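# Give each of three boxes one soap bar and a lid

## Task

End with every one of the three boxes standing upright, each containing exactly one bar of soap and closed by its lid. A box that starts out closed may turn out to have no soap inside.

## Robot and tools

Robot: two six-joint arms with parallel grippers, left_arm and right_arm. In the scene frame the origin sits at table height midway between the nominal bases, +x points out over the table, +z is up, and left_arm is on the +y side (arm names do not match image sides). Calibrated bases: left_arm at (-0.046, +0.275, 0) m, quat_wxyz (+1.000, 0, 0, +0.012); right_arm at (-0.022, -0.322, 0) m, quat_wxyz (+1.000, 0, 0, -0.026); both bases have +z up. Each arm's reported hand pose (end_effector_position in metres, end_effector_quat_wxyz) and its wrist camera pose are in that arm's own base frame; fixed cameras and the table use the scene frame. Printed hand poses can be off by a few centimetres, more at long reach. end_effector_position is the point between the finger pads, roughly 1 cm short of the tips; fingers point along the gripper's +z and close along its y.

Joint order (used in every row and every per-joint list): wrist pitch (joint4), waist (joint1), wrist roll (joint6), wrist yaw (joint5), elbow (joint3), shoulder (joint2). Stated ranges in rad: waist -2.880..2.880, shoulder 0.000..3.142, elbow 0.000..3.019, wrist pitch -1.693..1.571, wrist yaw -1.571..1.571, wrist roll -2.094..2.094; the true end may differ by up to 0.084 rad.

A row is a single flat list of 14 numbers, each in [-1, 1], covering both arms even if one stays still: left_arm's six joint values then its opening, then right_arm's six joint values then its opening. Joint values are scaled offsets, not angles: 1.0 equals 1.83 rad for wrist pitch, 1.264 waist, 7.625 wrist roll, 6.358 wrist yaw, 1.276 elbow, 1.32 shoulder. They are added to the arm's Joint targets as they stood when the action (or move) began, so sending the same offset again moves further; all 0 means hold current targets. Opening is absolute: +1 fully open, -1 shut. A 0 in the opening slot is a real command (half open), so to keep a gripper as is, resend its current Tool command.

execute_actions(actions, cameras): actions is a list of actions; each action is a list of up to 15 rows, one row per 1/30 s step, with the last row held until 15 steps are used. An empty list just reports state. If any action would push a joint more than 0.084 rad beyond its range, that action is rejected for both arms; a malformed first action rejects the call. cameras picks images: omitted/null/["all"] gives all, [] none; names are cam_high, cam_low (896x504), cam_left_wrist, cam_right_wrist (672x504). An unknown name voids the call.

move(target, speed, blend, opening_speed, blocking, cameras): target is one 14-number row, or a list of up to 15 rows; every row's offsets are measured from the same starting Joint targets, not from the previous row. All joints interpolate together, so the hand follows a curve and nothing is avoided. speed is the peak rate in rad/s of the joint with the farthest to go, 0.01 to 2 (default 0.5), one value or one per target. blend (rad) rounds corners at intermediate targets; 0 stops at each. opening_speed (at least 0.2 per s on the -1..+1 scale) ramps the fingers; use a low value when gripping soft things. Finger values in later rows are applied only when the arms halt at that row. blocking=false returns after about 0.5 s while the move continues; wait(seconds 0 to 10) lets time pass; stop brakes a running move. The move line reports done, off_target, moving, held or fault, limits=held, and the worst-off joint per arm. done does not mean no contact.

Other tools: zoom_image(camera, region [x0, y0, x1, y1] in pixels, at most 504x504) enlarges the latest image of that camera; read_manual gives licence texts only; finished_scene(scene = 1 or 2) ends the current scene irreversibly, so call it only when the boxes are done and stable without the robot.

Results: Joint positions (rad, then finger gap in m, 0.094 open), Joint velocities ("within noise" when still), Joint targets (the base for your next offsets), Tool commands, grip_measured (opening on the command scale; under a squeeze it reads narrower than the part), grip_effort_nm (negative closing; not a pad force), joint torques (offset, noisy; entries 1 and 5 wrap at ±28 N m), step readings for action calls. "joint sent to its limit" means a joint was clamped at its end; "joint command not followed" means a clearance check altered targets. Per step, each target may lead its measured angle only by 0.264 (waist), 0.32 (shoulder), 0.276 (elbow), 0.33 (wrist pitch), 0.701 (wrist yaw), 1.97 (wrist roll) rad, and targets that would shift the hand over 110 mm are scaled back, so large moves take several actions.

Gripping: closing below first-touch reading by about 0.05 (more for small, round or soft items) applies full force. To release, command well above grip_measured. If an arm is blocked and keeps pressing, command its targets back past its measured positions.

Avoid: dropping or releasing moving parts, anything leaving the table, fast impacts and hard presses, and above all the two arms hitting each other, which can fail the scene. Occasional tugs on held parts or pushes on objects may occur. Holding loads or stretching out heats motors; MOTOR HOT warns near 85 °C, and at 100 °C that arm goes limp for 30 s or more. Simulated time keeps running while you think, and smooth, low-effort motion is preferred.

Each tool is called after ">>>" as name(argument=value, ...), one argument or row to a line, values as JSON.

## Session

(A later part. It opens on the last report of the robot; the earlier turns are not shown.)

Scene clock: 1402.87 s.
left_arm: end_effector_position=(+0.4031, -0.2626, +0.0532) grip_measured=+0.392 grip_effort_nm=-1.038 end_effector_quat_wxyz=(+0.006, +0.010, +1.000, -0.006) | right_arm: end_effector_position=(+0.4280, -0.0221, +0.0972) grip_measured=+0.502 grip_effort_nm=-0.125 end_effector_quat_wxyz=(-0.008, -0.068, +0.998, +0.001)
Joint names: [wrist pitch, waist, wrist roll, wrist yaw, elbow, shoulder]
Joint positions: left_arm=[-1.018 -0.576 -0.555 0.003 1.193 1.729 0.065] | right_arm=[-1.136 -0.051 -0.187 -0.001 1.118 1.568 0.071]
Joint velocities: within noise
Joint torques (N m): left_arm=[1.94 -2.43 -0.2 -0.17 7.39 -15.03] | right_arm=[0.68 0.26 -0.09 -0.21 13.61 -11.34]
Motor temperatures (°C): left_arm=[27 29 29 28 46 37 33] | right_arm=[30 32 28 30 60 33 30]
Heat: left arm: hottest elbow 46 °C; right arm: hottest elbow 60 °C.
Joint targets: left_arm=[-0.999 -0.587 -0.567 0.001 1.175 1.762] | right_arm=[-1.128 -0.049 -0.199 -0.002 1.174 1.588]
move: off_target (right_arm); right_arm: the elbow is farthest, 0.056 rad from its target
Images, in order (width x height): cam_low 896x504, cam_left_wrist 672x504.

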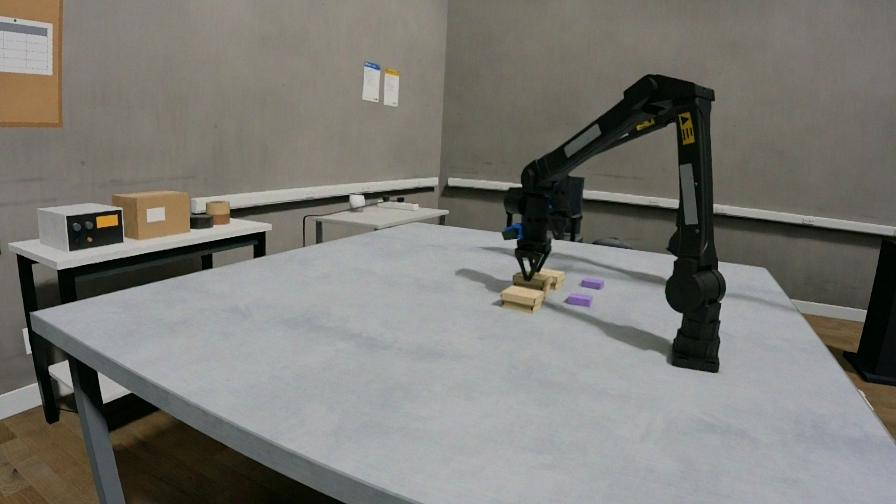

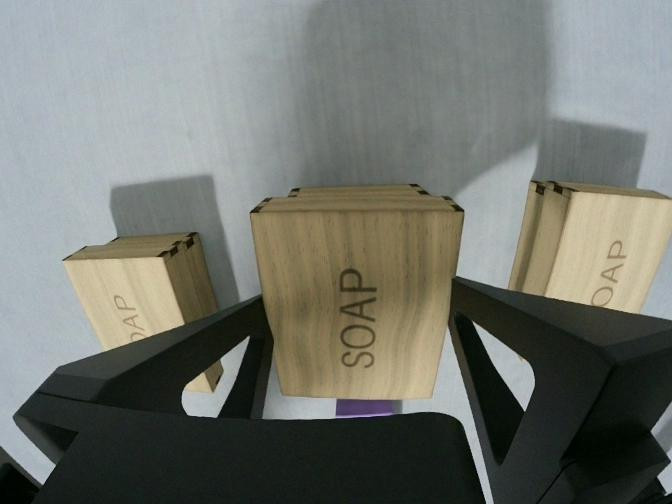

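>>> move(
  target=[0.008,0,0,0,-0.004,0.011,0.3,0,0,0,0,0,0,0.5],
  speed=0.06,
  cameras=["cam_low","cam_left_wrist"],
)

>>> zoom_image(
  camera="cam_low",
  region=[485, 245, 575, 315],
)

>>> zoom_image(
  camera="cam_left_wrist",
  region=[220, 170, 500, 430],
)

Scene clock: 1427.90 s.
left_arm: end_effector_position=(+0.4033, -0.2657, +0.0523) grip_measured=+0.392 grip_effort_nm=-1.033 end_effector_quat_wxyz=(+0.010, +0.013, +1.000, -0.009) | right_arm: end_effector_position=(+0.4280, -0.0221, +0.0972) grip_measured=+0.502 grip_effort_nm=-0.129 end_effector_quat_wxyz=(-0.008, -0.068, +0.998, +0.001)
Joint names: [wrist pitch, waist, wrist roll, wrist yaw, elbow, shoulder]
Joint positions: left_arm=[-1.006 -0.58 -0.555 0.004 1.191 1.729 0.065] | right_arm=[-1.136 -0.051 -0.187 -0.001 1.118 1.568 0.071]
Joint velocities: within noise
Joint torques (N m): left_arm=[1.99 -2.08 -0.2 -0.25 7.15 -13.74] | right_arm=[0.68 0.26 -0.09 -0.21 13.6 -11.22]
Motor temperatures (°C): left_arm=[27 29 29 28 44 36 33] | right_arm=[30 32 28 30 60 33 30]
Heat: left arm: hottest elbow 44 °C; right arm: hottest elbow 60 °C.
Joint targets: left_arm=[-0.984 -0.587 -0.567 0.000 1.170 1.777] | right_arm=[-1.128 -0.049 -0.199 -0.002 1.174 1.588]
move: off_target (left_arm, right_arm); left_arm: the shoulder is farthest, 0.048 rad from its target; right_arm: the elbow is farthest, 0.056 rad from its target
Images, in order (width x height): cam_low 896x504, cam_left_wrist 672x504.

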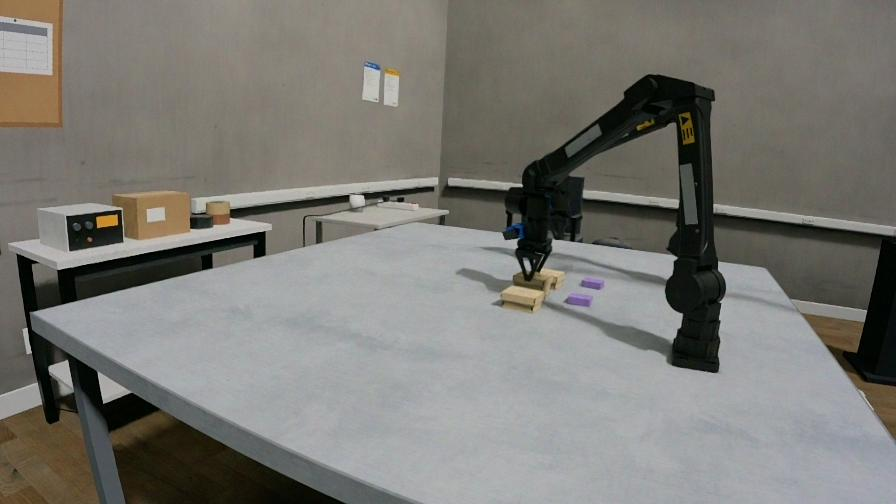

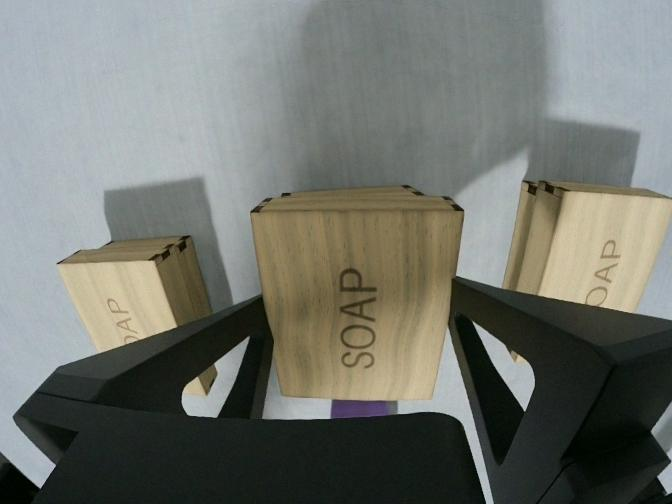

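Scaled by 5.600 from the camera's 896x504 image, which has a finer 1280x720 frame.

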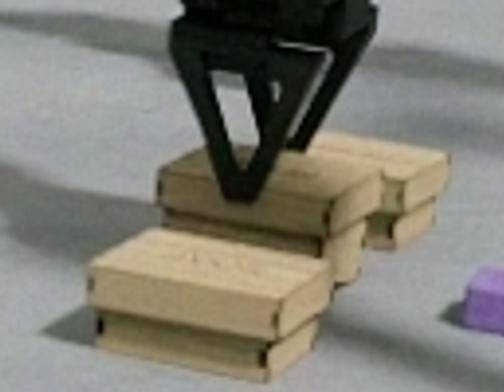

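Scaled by 1.800 from the camera's 672x504 image, which has a finer 960x720 frame.

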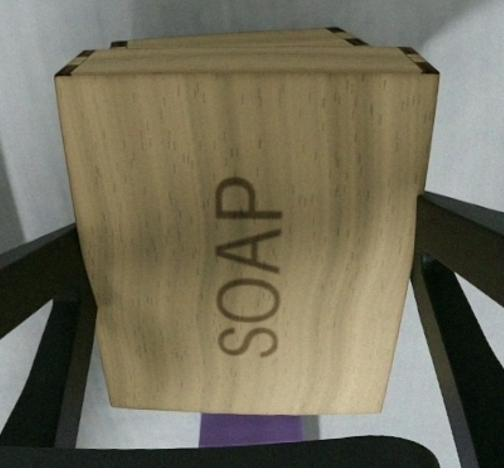

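>>> move(
  target=[-0.0355,0,0,0,0.022,-0.060,0.3,0,0,0,0,0,0,0.5],
  speed=0.08,
  cameras=["cam_low","cam_left_wrist"],
)

>>> zoom_image(
  camera="cam_low",
  region=[500, 255, 560, 305],
)

>>> zoom_image(
  camera="cam_left_wrist",
  region=[220, 170, 500, 430],
)

Scene clock: 1440.17 s.
left_arm: end_effector_position=(+0.3974, -0.2616, +0.0571) grip_measured=+0.392 grip_effort_nm=-1.033 end_effector_quat_wxyz=(+0.002, +0.012, +1.000, -0.002) | right_arm: end_effector_position=(+0.4280, -0.0221, +0.0972) grip_measured=+0.502 grip_effort_nm=-0.134 end_effector_quat_wxyz=(-0.008, -0.068, +0.998, +0.001)
Joint names: [wrist pitch, waist, wrist roll, wrist yaw, elbow, shoulder]
Joint positions: left_arm=[-1.038 -0.58 -0.556 0.002 1.19 1.718 0.065] | right_arm=[-1.136 -0.051 -0.187 -0.001 1.118 1.568 0.071]
Joint velocities: within noise
Joint torques (N m): left_arm=[0.65 -2.08 -0.19 -0.13 9.74 -19.66] | right_arm=[0.69 0.32 -0.09 -0.21 13.61 -11.28]
Motor temperatures (°C): left_arm=[27 29 29 28 45 36 33] | right_arm=[30 32 28 30 60 33 30]
Heat: left arm: hottest elbow 45 °C; right arm: hottest elbow 60 °C.
Joint targets: left_arm=[-1.049 -0.587 -0.567 0.001 1.198 1.698] | right_arm=[-1.128 -0.049 -0.199 -0.002 1.174 1.588]
move: off_target (right_arm); right_arm: the elbow is farthest, 0.056 rad from its target
Images, in order (width x height): cam_low 896x504, cam_left_wrist 672x504.

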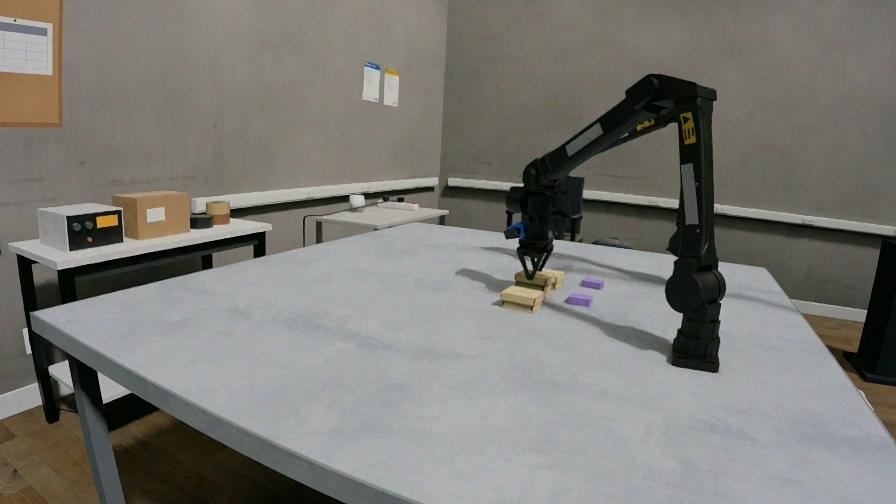

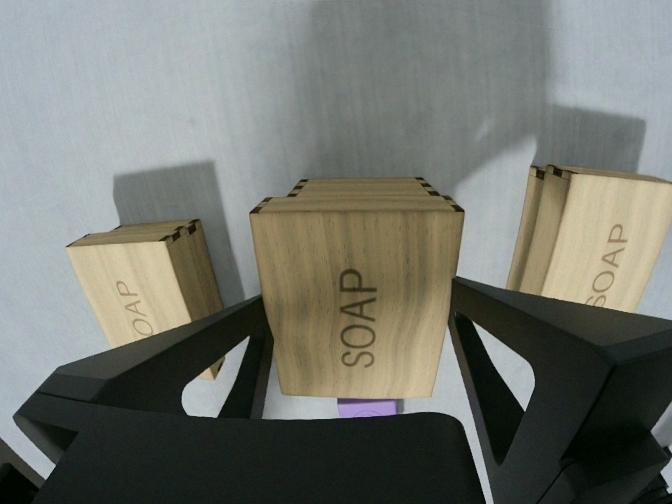

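Scaled by 8.400 from the camera's 896x504 image, which has a finer 1280x720 frame.

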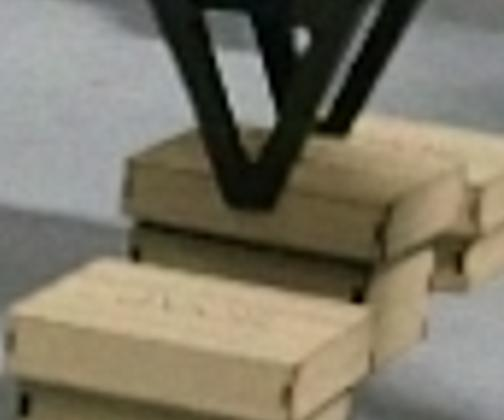

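Scaled by 1.800 from the camera's 672x504 image, which has a finer 960x720 frame.

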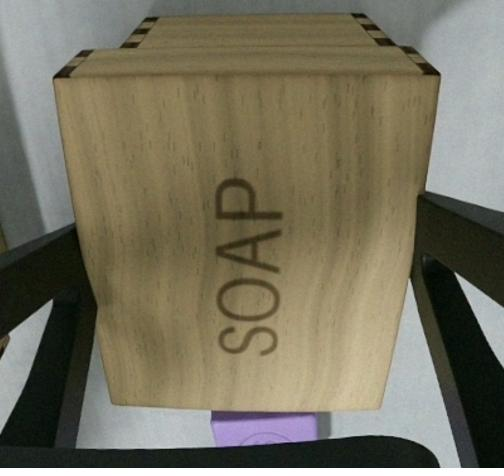

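>>> move(
  target=[0.016,-0.0055,0,0,0.0353,0.036,0.3,0,0,0,0,0,0,0.5],
  speed=0.06,
  cameras=["cam_left_wrist"],
)

>>> zoom_image(
  camera="cam_left_wrist",
  region=[220, 170, 500, 430],
)

Scene clock: 1466.03 s.
left_arm: end_effector_position=(+0.3982, -0.2626, +0.0571) grip_measured=+0.392 grip_effort_nm=-1.038 end_effector_quat_wxyz=(+0.004, +0.012, +1.000, -0.004) | right_arm: end_effector_position=(+0.4280, -0.0221, +0.0972) grip_measured=+0.502 grip_effort_nm=-0.125 end_effector_quat_wxyz=(-0.008, -0.068, +0.998, +0.001)
Joint names: [wrist pitch, waist, wrist roll, wrist yaw, elbow, shoulder]
Joint positions: left_arm=[-1.033 -0.581 -0.556 0.002 1.19 1.718 0.065] | right_arm=[-1.136 -0.051 -0.187 -0.001 1.118 1.568 0.071]
Joint velocities: within noise
Joint torques (N m): left_arm=[1.78 -3.08 -0.19 -0.13 13.87 -15.5] | right_arm=[0.69 0.26 -0.1 -0.2 13.6 -11.28]
Motor temperatures (°C): left_arm=[27 28 29 28 46 37 33] | right_arm=[30 32 28 30 60 33 30]
Heat: left arm: hottest elbow 46 °C; right arm: hottest elbow 60 °C.
Joint targets: left_arm=[-1.020 -0.594 -0.567 0.001 1.243 1.745] | right_arm=[-1.128 -0.049 -0.199 -0.002 1.174 1.588]
move: off_target (left_arm, right_arm); left_arm: the elbow is farthest, 0.053 rad from its target; right_arm: the elbow is farthest, 0.056 rad from its target
Images, in order (width x height): cam_left_wrist 672x504.

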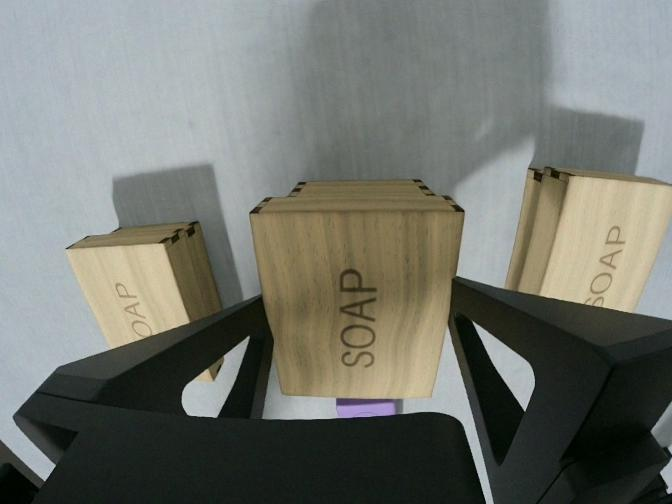

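Scaled by 1.800 from the camera's 672x504 image, which has a finer 960x720 frame.

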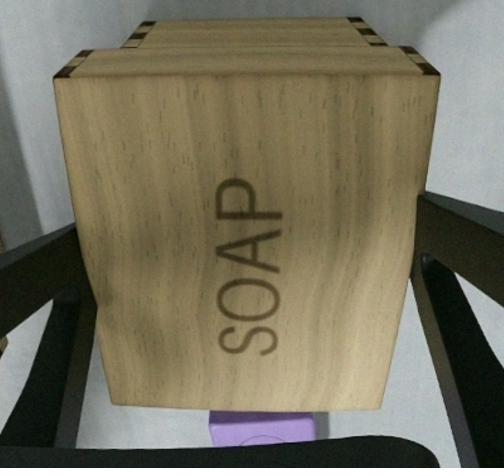

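>>> move(
  target=[0.003,-0.004,0,0,0.006,0.0095,0.3,0,0,0,0,0,0,0.5],
  speed=0.06,
  cameras=["cam_left_wrist"],
)

>>> zoom_image(
  camera="cam_left_wrist",
  region=[220, 170, 500, 430],
)

Scene clock: 1474.23 s.
left_arm: end_effector_position=(+0.4000, -0.2668, +0.0545) grip_measured=+0.392 grip_effort_nm=-1.043 end_effector_quat_wxyz=(+0.005, +0.015, +1.000, -0.004) | right_arm: end_effector_position=(+0.4280, -0.0221, +0.0972) grip_measured=+0.502 grip_effort_nm=-0.134 end_effector_quat_wxyz=(-0.008, -0.068, +0.998, +0.001)
Joint names: [wrist pitch, waist, wrist roll, wrist yaw, elbow, shoulder]
Joint positions: left_arm=[-1.028 -0.587 -0.556 0.002 1.198 1.729 0.065] | right_arm=[-1.136 -0.051 -0.187 -0.001 1.118 1.568 0.071]
Joint velocities: within noise
Joint torques (N m): left_arm=[1.57 -2.49 -0.19 -0.13 13.85 -15.56] | right_arm=[0.7 0.26 -0.1 -0.21 13.6 -11.22]
Motor temperatures (°C): left_arm=[27 28 29 28 48 37 33] | right_arm=[30 32 28 30 60 33 30]
Heat: left arm: hottest elbow 48 °C; right arm: hottest elbow 60 °C.
Joint targets: left_arm=[-1.015 -0.599 -0.567 0.001 1.250 1.758] | right_arm=[-1.128 -0.049 -0.199 -0.002 1.174 1.588]
move: off_target (left_arm, right_arm); left_arm: the elbow is farthest, 0.053 rad from its target; right_arm: the elbow is farthest, 0.056 rad from its target
Images, in order (width x height): cam_left_wrist 672x504.

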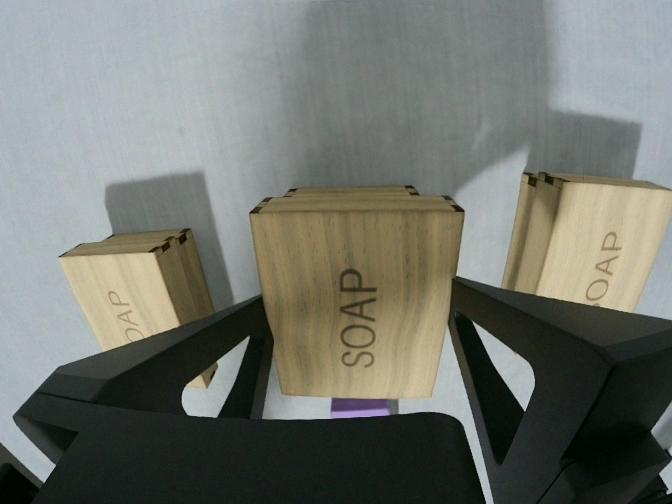

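Scaled by 1.800 from the camera's 672x504 image, which has a finer 960x720 frame.

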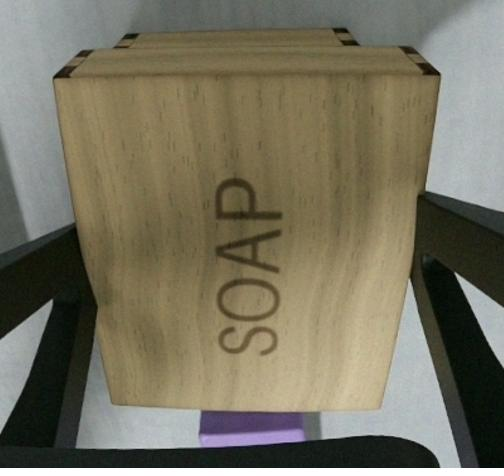

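>>> move(
  target=[0,0.023,-0.0026,0,0,0,0.3,0,0,0,0,0,0,0.5],
  speed=0.06,
  cameras=["cam_left_wrist"],
)

>>> zoom_image(
  camera="cam_left_wrist",
  region=[220, 170, 500, 430],
)

Scene clock: 1488.93 s.
left_arm: end_effector_position=(+0.4017, -0.2651, +0.0547) grip_measured=+0.392 grip_effort_nm=-1.033 end_effector_quat_wxyz=(+0.005, +0.004, +1.000, -0.004) | right_arm: end_effector_position=(+0.4280, -0.0221, +0.0972) grip_measured=+0.502 grip_effort_nm=-0.129 end_effector_quat_wxyz=(-0.008, -0.068, +0.998, +0.001)
Joint names: [wrist pitch, waist, wrist roll, wrist yaw, elbow, shoulder]
Joint positions: left_arm=[-1.027 -0.582 -0.573 0.002 1.199 1.729 0.065] | right_arm=[-1.136 -0.051 -0.187 -0.001 1.118 1.568 0.071]
Joint velocities: within noise
Joint torques (N m): left_arm=[1.61 -0.67 -0.21 -0.14 13.79 -15.56] | right_arm=[0.69 0.32 -0.09 -0.21 13.6 -11.28]
Motor temperatures (°C): left_arm=[27 28 29 28 49 37 33] | right_arm=[30 32 28 30 61 33 30]
Heat: left arm: hottest elbow 49 °C; right arm: hottest elbow 61 °C.
Joint targets: left_arm=[-1.015 -0.570 -0.587 0.001 1.250 1.758] | right_arm=[-1.128 -0.049 -0.199 -0.002 1.174 1.588]
move: off_target (left_arm, right_arm); left_arm: the elbow is farthest, 0.051 rad from its target; right_arm: the elbow is farthest, 0.056 rad from its target
Images, in order (width x height): cam_left_wrist 672x504.

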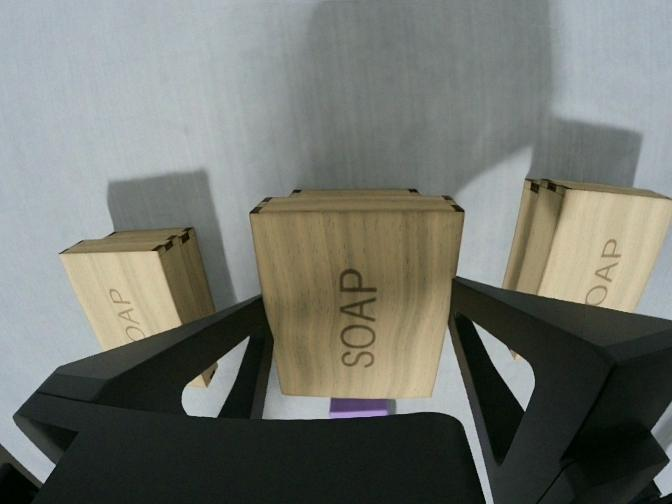

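Scaled by 1.800 from the camera's 672x504 image, which has a finer 960x720 frame.

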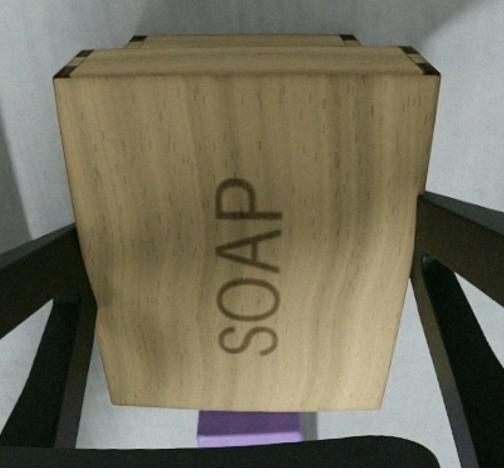

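>>> move(
  target=[
    [0,0,0,0,-0.043,0,0.3,0,0,0,0,0,0,0.5],
    [0.003,0,0,0,-0.0533,0,0.3,0,0,0,0,0,0,0.5],
  ],
  speed=0.06,
  cameras=["cam_left_wrist"],
)

>>> zoom_image(
  camera="cam_left_wrist",
  region=[220, 170, 500, 430],
)

Scene clock: 1504.13 s.
left_arm: end_effector_position=(+0.4026, -0.2657, +0.0546) grip_measured=+0.392 grip_effort_nm=-1.033 end_effector_quat_wxyz=(+0.007, +0.004, +1.000, -0.006) | right_arm: end_effector_position=(+0.4280, -0.0221, +0.0972) grip_measured=+0.502 grip_effort_nm=-0.125 end_effector_quat_wxyz=(-0.008, -0.068, +0.998, +0.001)
Joint names: [wrist pitch, waist, wrist roll, wrist yaw, elbow, shoulder]
Joint positions: left_arm=[-1.022 -0.582 -0.574 0.002 1.198 1.729 0.065] | right_arm=[-1.136 -0.051 -0.187 -0.001 1.118 1.568 0.071]
Joint velocities: within noise
Joint torques (N m): left_arm=[1.74 -0.67 -0.21 -0.13 7.64 -15.15] | right_arm=[0.68 0.32 -0.09 -0.21 13.6 -11.28]
Motor temperatures (°C): left_arm=[27 28 29 28 49 37 33] | right_arm=[30 32 28 30 61 33 30]
Heat: left arm: hottest elbow 49 °C; right arm: hottest elbow 61 °C.
Joint targets: left_arm=[-1.009 -0.570 -0.587 0.001 1.182 1.758] | right_arm=[-1.128 -0.049 -0.199 -0.002 1.174 1.588]
move: off_target (right_arm); right_arm: the elbow is farthest, 0.056 rad from its target
Images, in order (width x height): cam_left_wrist 672x504.

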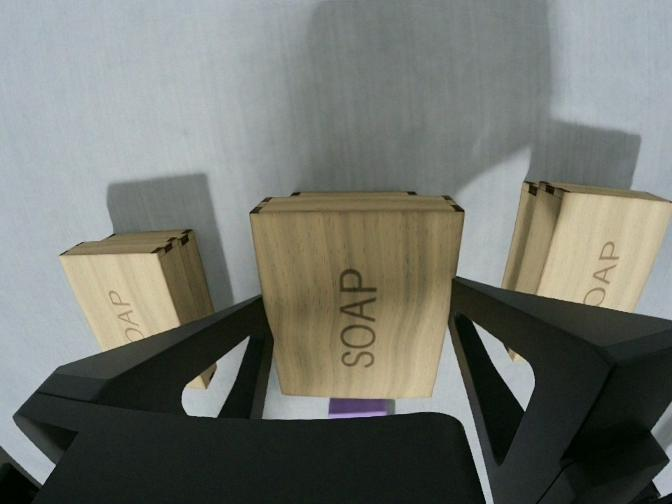

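Scaled by 1.800 from the camera's 672x504 image, which has a finer 960x720 frame.

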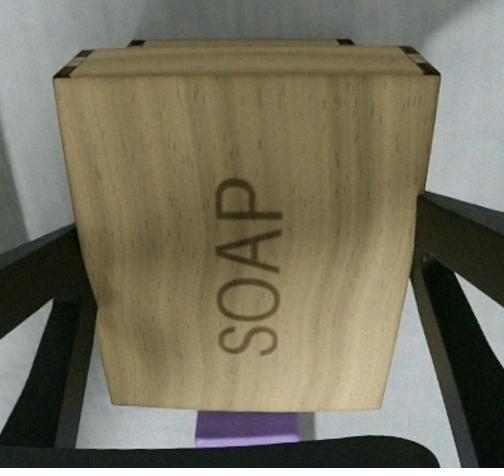

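>>> move(
  target=[-0.019,0,0,0,0,0,0.3,0,0,0,0,0,0,0.5],
  speed=0.06,
  cameras=["cam_left_wrist"],
)

>>> zoom_image(
  camera="cam_left_wrist",
  region=[220, 170, 500, 430],
)

Scene clock: 1519.90 s.
left_arm: end_effector_position=(+0.4002, -0.2641, +0.0543) grip_measured=+0.392 grip_effort_nm=-1.038 end_effector_quat_wxyz=(+0.002, +0.004, +1.000, -0.003) | right_arm: end_effector_position=(+0.4280, -0.0221, +0.0972) grip_measured=+0.502 grip_effort_nm=-0.134 end_effector_quat_wxyz=(-0.008, -0.068, +0.998, +0.001)
Joint names: [wrist pitch, waist, wrist roll, wrist yaw, elbow, shoulder]
Joint positions: left_arm=[-1.033 -0.582 -0.574 0.002 1.197 1.729 0.065] | right_arm=[-1.136 -0.051 -0.187 -0.001 1.118 1.568 0.071]
Joint velocities: within noise
Joint torques (N m): left_arm=[0.49 -0.67 -0.21 -0.13 7.65 -15.62] | right_arm=[0.69 0.32 -0.1 -0.2 13.61 -11.28]
Motor temperatures (°C): left_arm=[27 28 29 28 48 37 33] | right_arm=[30 32 28 30 61 33 30]
Heat: left arm: hottest elbow 48 °C; right arm: hottest elbow 61 °C.
Joint targets: left_arm=[-1.044 -0.570 -0.587 0.001 1.182 1.758] | right_arm=[-1.128 -0.049 -0.199 -0.002 1.174 1.588]
move: off_target (right_arm); right_arm: the elbow is farthest, 0.056 rad from its target
Images, in order (width x height): cam_left_wrist 672x504.

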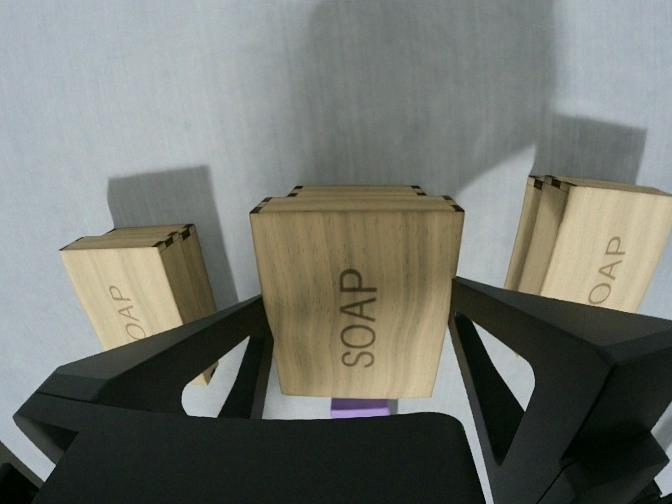

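Scaled by 1.800 from the camera's 672x504 image, which has a finer 960x720 frame.

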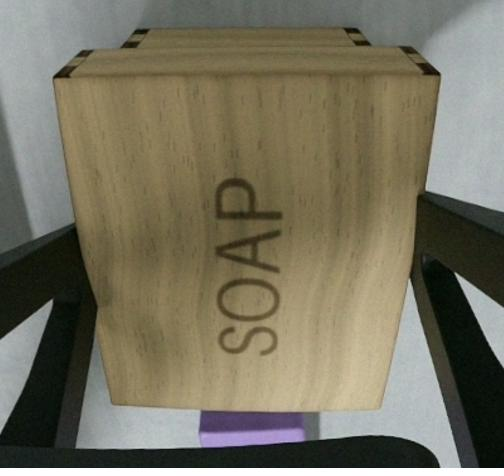

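>>> move(
  target=[
    [0.012,0,0,0,0,0,0.3,0,0,0,0,0,0,0.5],
    [0.0322,0,0,0,-0.0133,0.0144,0.3,0,0,0,0,0,0,0.5],
  ],
  speed=0.06,
  cameras=["cam_low","cam_left_wrist"],
)

>>> zoom_image(
  camera="cam_left_wrist",
  region=[220, 170, 500, 430],
)

>>> zoom_image(
  camera="cam_low",
  region=[500, 255, 560, 305],
)

Scene clock: 1543.07 s.
left_arm: end_effector_position=(+0.3992, -0.2632, +0.0396) grip_measured=+0.392 grip_effort_nm=-1.038 end_effector_quat_wxyz=(+0.001, +0.004, +1.000, -0.002) | right_arm: end_effector_position=(+0.4280, -0.0221, +0.0972) grip_measured=+0.502 grip_effort_nm=-0.129 end_effector_quat_wxyz=(-0.008, -0.068, +0.998, +0.001)
Joint names: [wrist pitch, waist, wrist roll, wrist yaw, elbow, shoulder]
Joint positions: left_arm=[-0.997 -0.581 -0.574 0.002 1.178 1.748 0.065] | right_arm=[-1.136 -0.051 -0.187 -0.001 1.118 1.568 0.071]
Joint velocities: within noise
Joint torques (N m): left_arm=[1.54 -0.67 -0.2 -0.13 7.62 -15.62] | right_arm=[0.69 0.32 -0.09 -0.21 13.6 -11.28]
Motor temperatures (°C): left_arm=[27 28 29 28 46 36 33] | right_arm=[30 32 28 30 61 33 30]
Heat: left arm: hottest elbow 46 °C; right arm: hottest elbow 61 °C.
Joint targets: left_arm=[-0.985 -0.569 -0.587 0.001 1.165 1.777] | right_arm=[-1.128 -0.049 -0.199 -0.002 1.174 1.588]
move: off_target (right_arm); right_arm: the elbow is farthest, 0.056 rad from its target
Images, in order (width x height): cam_low 896x504, cam_left_wrist 672x504.

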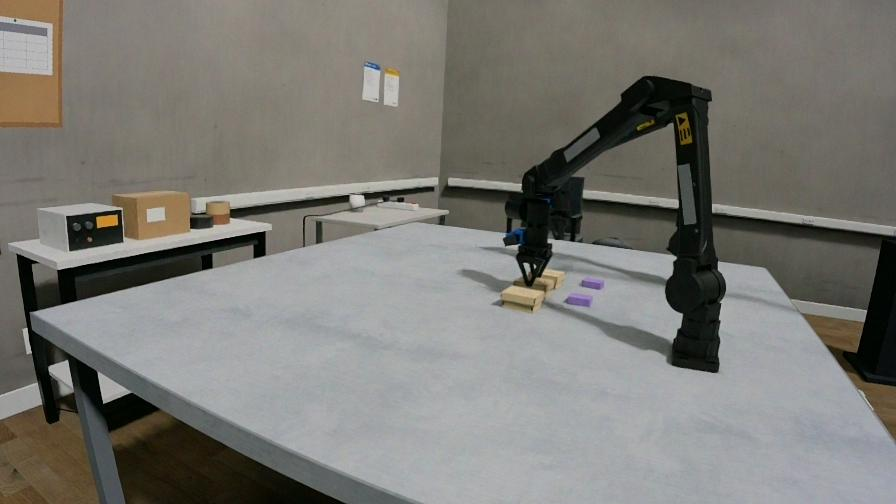

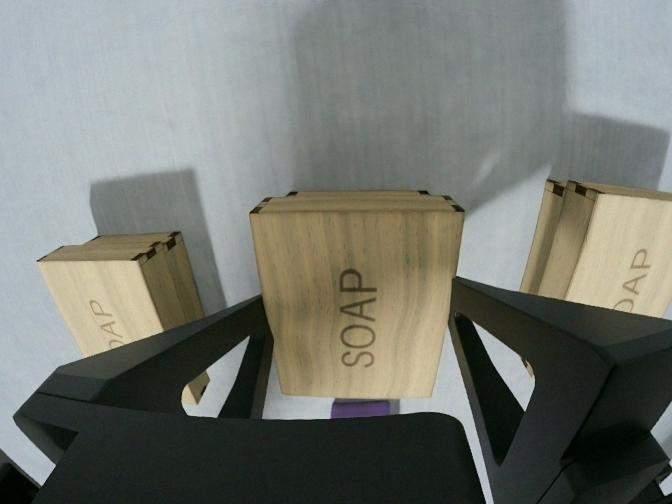

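Scaled by 1.800 from the camera's 672x504 image, which has a finer 960x720 frame.

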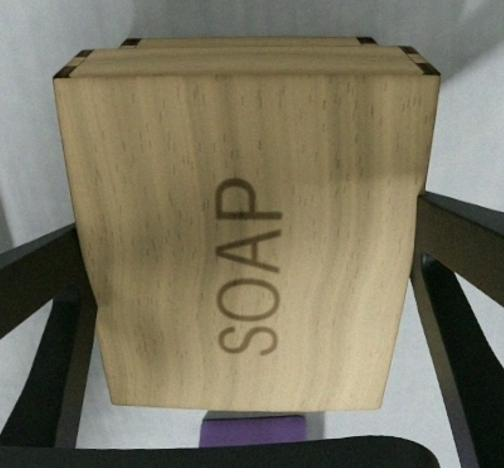

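Scaled by 8.400 from the camera's 896x504 image, which has a finer 1280x720 frame.

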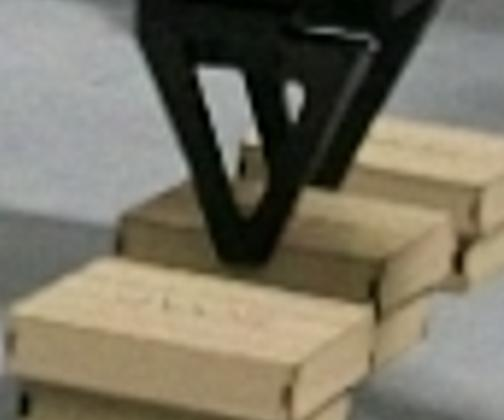

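>>> move(
  target=[
    [0,0,0,0,0,0,0.56,0,0,0,0,0,0,0.5],
    [-0.112,0,0,0,0.1254,-0.0947,0.56,0,0,0,0,0,0,0.5],
    [-0.112,-0.132,-0.0169,0,0.270,0.072,0.56,0,0,0,0,0,0,0.5],
  ],
  speed=[0.2,0.2,0.3],
  opening_speed=0.3,
  blend=[0,0.02,0],
  cameras=["cam_low","cam_left_wrist"],
)

>>> zoom_image(
  camera="cam_low",
  region=[490, 245, 580, 315],
)

Scene clock: 1576.43 s.
left_arm: end_effector_position=(+0.4040, -0.3643, +0.0847) grip_measured=+0.558 grip_effort_nm=0.115 end_effector_quat_wxyz=(+0.000, +0.015, +1.000, -0.001) | right_arm: end_effector_position=(+0.4280, -0.0221, +0.0972) grip_measured=+0.502 grip_effort_nm=-0.134 end_effector_quat_wxyz=(-0.008, -0.068, +0.998, +0.001)
Joint names: [wrist pitch, waist, wrist roll, wrist yaw, elbow, shoulder]
Joint positions: left_arm=[-1.179 -0.732 -0.702 0.002 1.457 1.848 0.073] | right_arm=[-1.136 -0.051 -0.187 -0.001 1.118 1.568 0.071]
Joint velocities: within noise
Joint torques (N m): left_arm=[0.61 -1.9 -0.24 -0.14 14.52 -18.9] | right_arm=[0.7 0.32 -0.09 -0.2 13.61 -11.28]
Motor temperatures (°C): left_arm=[27 28 29 28 47 36 33] | right_arm=[30 32 28 30 62 33 30]
Heat: left arm: hottest elbow 47 °C; right arm: hottest elbow 62 °C.
Joint targets: left_arm=[-1.190 -0.736 -0.716 0.001 1.510 1.872] | right_arm=[-1.128 -0.049 -0.199 -0.002 1.174 1.588]
move: off_target (left_arm, right_arm); left_arm: the elbow is farthest, 0.053 rad from its target; right_arm: the elbow is farthest, 0.056 rad from its target
Images, in order (width x height): cam_low 896x504, cam_left_wrist 672x504.

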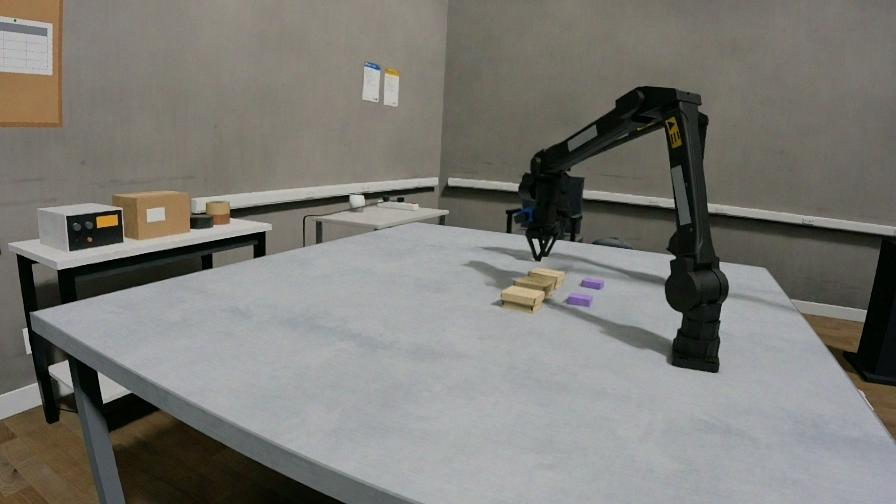

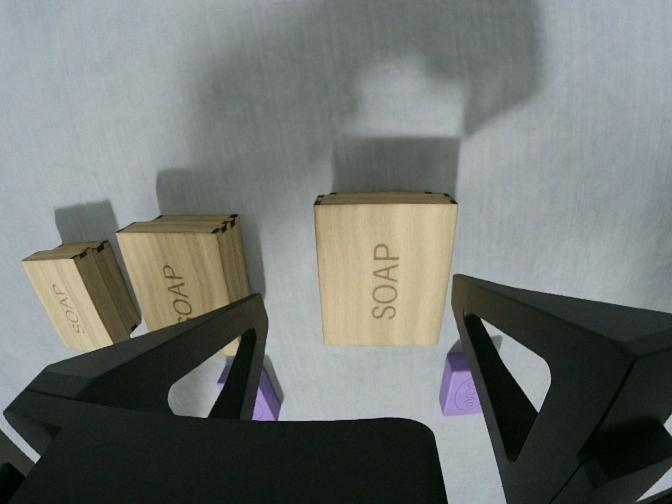

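Scaled by 5.600 from the camera's 896x504 image, which has a finer 1280x720 frame.

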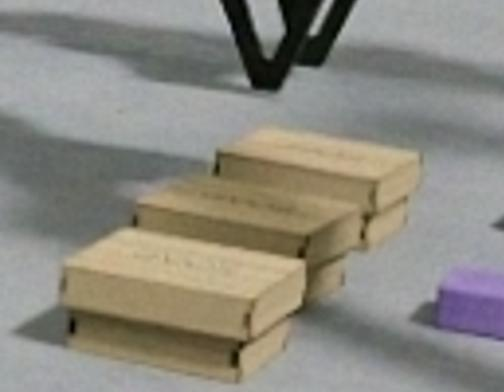

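>>> move(
  target=[0.024,-0.0293,-0.0038,0,-0.0627,0.003,0.7,0,0,0,0,0,0,0.5],
  speed=0.15,
  cameras=["cam_left_wrist"],
)

Scene clock: 1592.93 s.
left_arm: end_effector_position=(+0.3911, -0.3769, +0.0794) grip_measured=+0.698 grip_effort_nm=0.115 end_effector_quat_wxyz=(+0.001, +0.017, +1.000, -0.003) | right_arm: end_effector_position=(+0.4280, -0.0221, +0.0972) grip_measured=+0.502 grip_effort_nm=-0.129 end_effector_quat_wxyz=(-0.008, -0.068, +0.998, +0.001)
Joint names: [wrist pitch, waist, wrist roll, wrist yaw, elbow, shoulder]
Joint positions: left_arm=[-1.159 -0.765 -0.731 0.002 1.442 1.848 0.08] | right_arm=[-1.136 -0.051 -0.187 -0.001 1.118 1.568 0.071]
Joint velocities: within noise
Joint torques (N m): left_arm=[1.7 -2.2 -0.21 -0.14 8.5 -18.43] | right_arm=[0.69 0.32 -0.09 -0.21 13.59 -11.28]
Motor temperatures (°C): left_arm=[27 28 29 28 48 38 32] | right_arm=[30 32 28 30 62 33 30]
Heat: left arm: hottest elbow 48 °C; right arm: hottest elbow 62 °C.
Joint targets: left_arm=[-1.146 -0.773 -0.745 0.001 1.430 1.876] | right_arm=[-1.128 -0.049 -0.199 -0.002 1.174 1.588]
move: off_target (right_arm); right_arm: the elbow is farthest, 0.056 rad from its target
Images, in order (width x height): cam_left_wrist 672x504.

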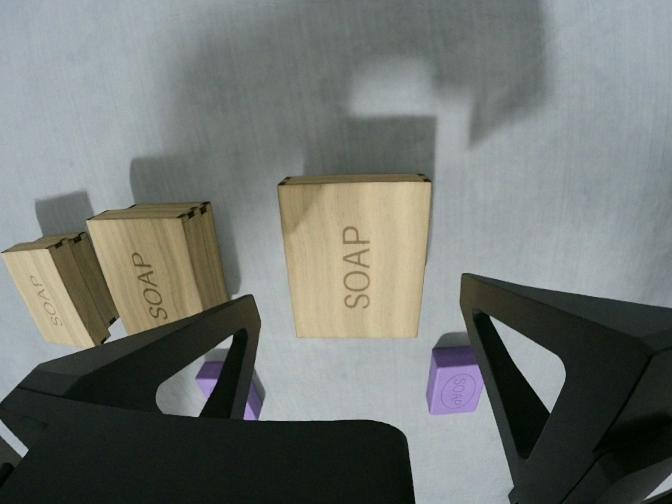

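>>> move(
  target=[
    [0,0.0165,0,0,0,0.0,0.7,0,0,0,0,0,0,0.5],
    [0.0497,0.0165,0,0,-0.036,0.037,0.7,0,0,0,0,0,0,0.5],
  ],
  speed=0.12,
  cameras=["cam_left_wrist"],
)

Scene clock: 1608.43 s.
left_arm: end_effector_position=(+0.3912, -0.3768, +0.0394) grip_measured=+0.698 grip_effort_nm=0.125 end_effector_quat_wxyz=(+0.001, +0.017, +1.000, -0.002) | right_arm: end_effector_position=(+0.4280, -0.0221, +0.0972) grip_measured=+0.502 grip_effort_nm=-0.129 end_effector_quat_wxyz=(-0.008, -0.068, +0.998, +0.001)
Joint names: [wrist pitch, waist, wrist roll, wrist yaw, elbow, shoulder]
Joint positions: left_arm=[-1.068 -0.765 -0.732 0.002 1.396 1.895 0.08] | right_arm=[-1.136 -0.051 -0.187 -0.001 1.118 1.568 0.071]
Joint velocities: within noise
Joint torques (N m): left_arm=[1.57 -0.62 -0.21 -0.15 8.1 -18.55] | right_arm=[0.69 0.32 -0.09 -0.2 13.6 -11.22]
Motor temperatures (°C): left_arm=[27 28 29 28 48 38 32] | right_arm=[30 32 28 30 62 33 30]
Heat: left arm: hottest elbow 48 °C; right arm: hottest elbow 62 °C.
Joint targets: left_arm=[-1.055 -0.753 -0.745 0.001 1.384 1.925] | right_arm=[-1.128 -0.049 -0.199 -0.002 1.174 1.588]
move: off_target (right_arm); right_arm: the elbow is farthest, 0.056 rad from its target
Images, in order (width x height): cam_left_wrist 672x504.

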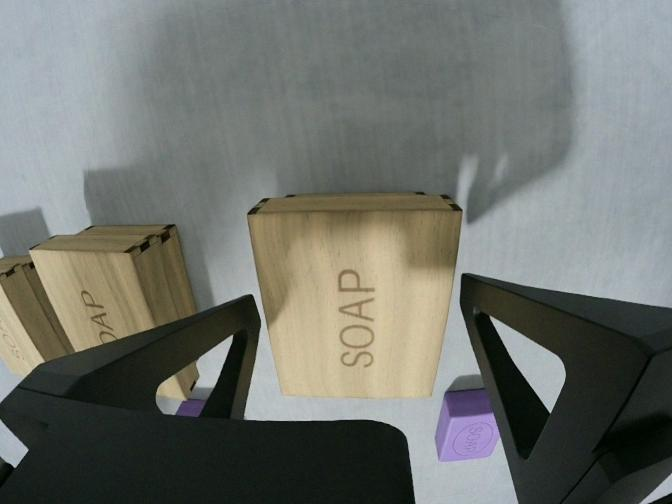

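>>> move(
  target=[
    [0,0,0,0,0,0,0.7,0,0,0,0,0,0,0.5],
    [0,0,0,0,0,0,0.35,0,0,0,0,0,0,0.5],
    [-0.008,0,0,0,0.039,-0.021,0.3,0,0,0,0,0,0,0.5],
    [-0.0934,0,0,0,0.1113,-0.0795,0.3,0,0,0,0,0,0,0.5],
  ],
  speed=0.12,
  opening_speed=0.4,
  cameras=["cam_left_wrist","cam_low"],
)

>>> zoom_image(
  camera="cam_low",
  region=[490, 245, 610, 315],
)

Scene clock: 1627.77 s.
left_arm: end_effector_position=(+0.3904, -0.3757, +0.0952) grip_measured=+0.389 grip_effort_nm=-1.038 end_effector_quat_wxyz=(-0.004, +0.016, +1.000, +0.003) | right_arm: end_effector_position=(+0.4280, -0.0221, +0.0972) grip_measured=+0.502 grip_effort_nm=-0.125 end_effector_quat_wxyz=(-0.008, -0.068, +0.998, +0.001)
Joint names: [wrist pitch, waist, wrist roll, wrist yaw, elbow, shoulder]
Joint positions: left_arm=[-1.215 -0.765 -0.732 0.002 1.473 1.838 0.065] | right_arm=[-1.136 -0.051 -0.187 -0.001 1.118 1.568 0.071]
Joint velocities: within noise
Joint torques (N m): left_arm=[0.59 -0.67 -0.21 -0.14 14.6 -22.53] | right_arm=[0.68 0.32 -0.09 -0.21 13.59 -11.28]
Motor temperatures (°C): left_arm=[27 28 29 28 48 39 32] | right_arm=[30 32 28 30 62 33 30]
Heat: left arm: hottest elbow 48 °C; right arm: hottest elbow 62 °C.
Joint targets: left_arm=[-1.226 -0.753 -0.745 0.001 1.526 1.820] | right_arm=[-1.128 -0.049 -0.199 -0.002 1.174 1.588]
move: off_target (left_arm, right_arm); target 3's new numbers were sent with left_arm's elbow 0.038 rad from that target; left_arm: the elbow is farthest, 0.054 rad from its target; right_arm: the elbow is farthest, 0.056 rad from its target
Images, in order (width x height): cam_low 896x504, cam_left_wrist 672x504.

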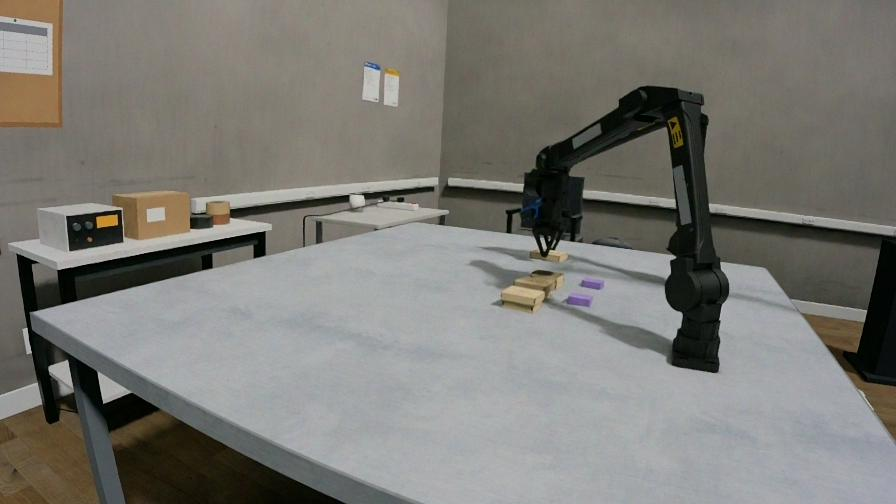

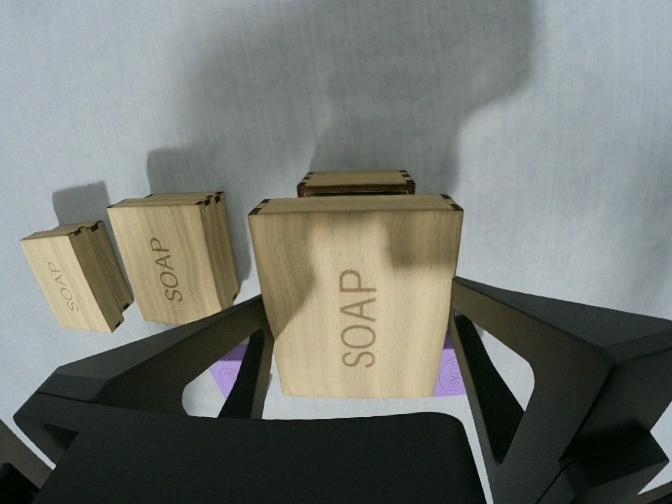

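Scaled by 4.200 from the camera's 896x504 image, which has a finer 1280x720 frame.

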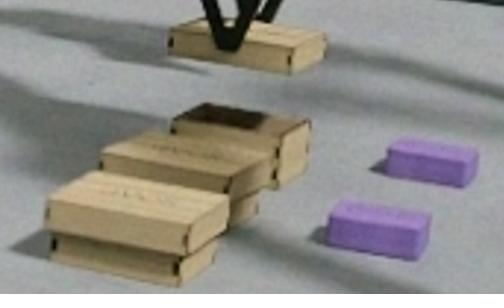

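>>> move(
  target=[
    [0,0.49,0.0813,0,0,0,0.3,0,0,0,0,0,0,0.5],
    [0,0.49,0.0813,0,0,0,0.3,-0.031,0.521,0.0993,0,-0.2335,-0.240,0.5],
  ],
  speed=[0.35,0.5],
  cameras=["cam_low","cam_right_wrist"],
)

Scene clock: 1657.20 s.
left_arm: end_effector_position=(+0.5370, -0.0711, +0.0952) grip_measured=+0.389 grip_effort_nm=-1.038 end_effector_quat_wxyz=(-0.005, -0.004, +1.000, +0.000) | right_arm: end_effector_position=(+0.2740, +0.1893, +0.1218) grip_measured=+0.502 grip_effort_nm=-0.129 end_effector_quat_wxyz=(+0.001, -0.029, +1.000, +0.002)
Joint names: [wrist pitch, waist, wrist roll, wrist yaw, elbow, shoulder]
Joint positions: left_arm=[-1.215 -0.13 -0.138 0.002 1.473 1.838 0.065] | right_arm=[-1.178 0.605 0.547 -0.002 0.892 1.282 0.071]
Joint velocities: within noise
Joint torques (N m): left_arm=[0.59 -1.79 0.1 -0.1 14.65 -22.71] | right_arm=[0.13 0.56 0.14 -0.12 7.82 -9.41]
Motor temperatures (°C): left_arm=[27 28 29 28 49 41 33] | right_arm=[30 32 28 30 61 33 30]
Heat: left arm: hottest elbow 49 °C; right arm: hottest elbow 61 °C.
Joint targets: left_arm=[-1.226 -0.133 -0.125 0.000 1.526 1.820] | right_arm=[-1.185 0.610 0.559 -0.002 0.877 1.271]
move: off_target (left_arm); left_arm: the elbow is farthest, 0.053 rad from its target
Images, in order (width x height): cam_low 896x504, cam_right_wrist 672x504.

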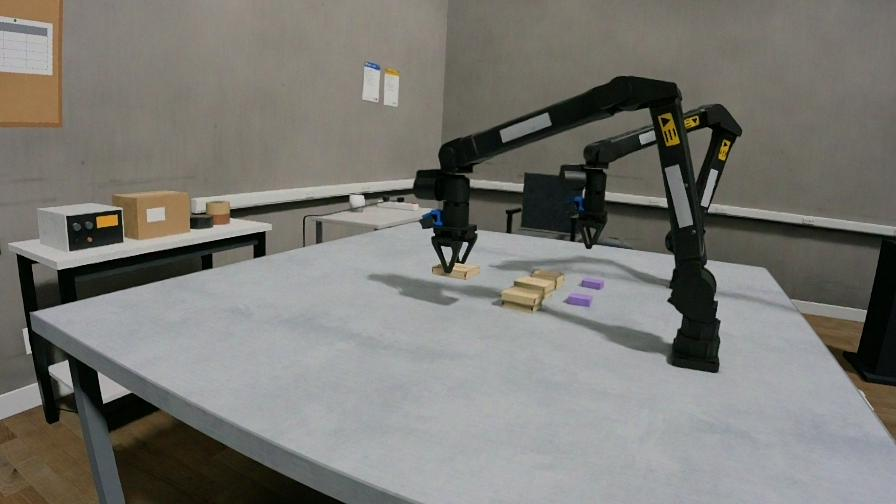

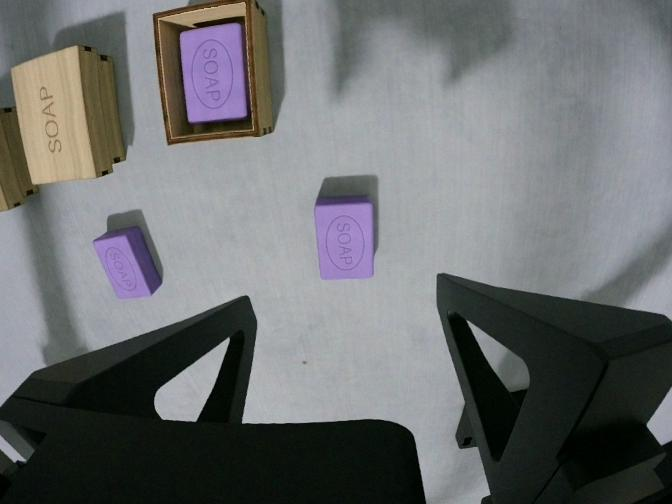

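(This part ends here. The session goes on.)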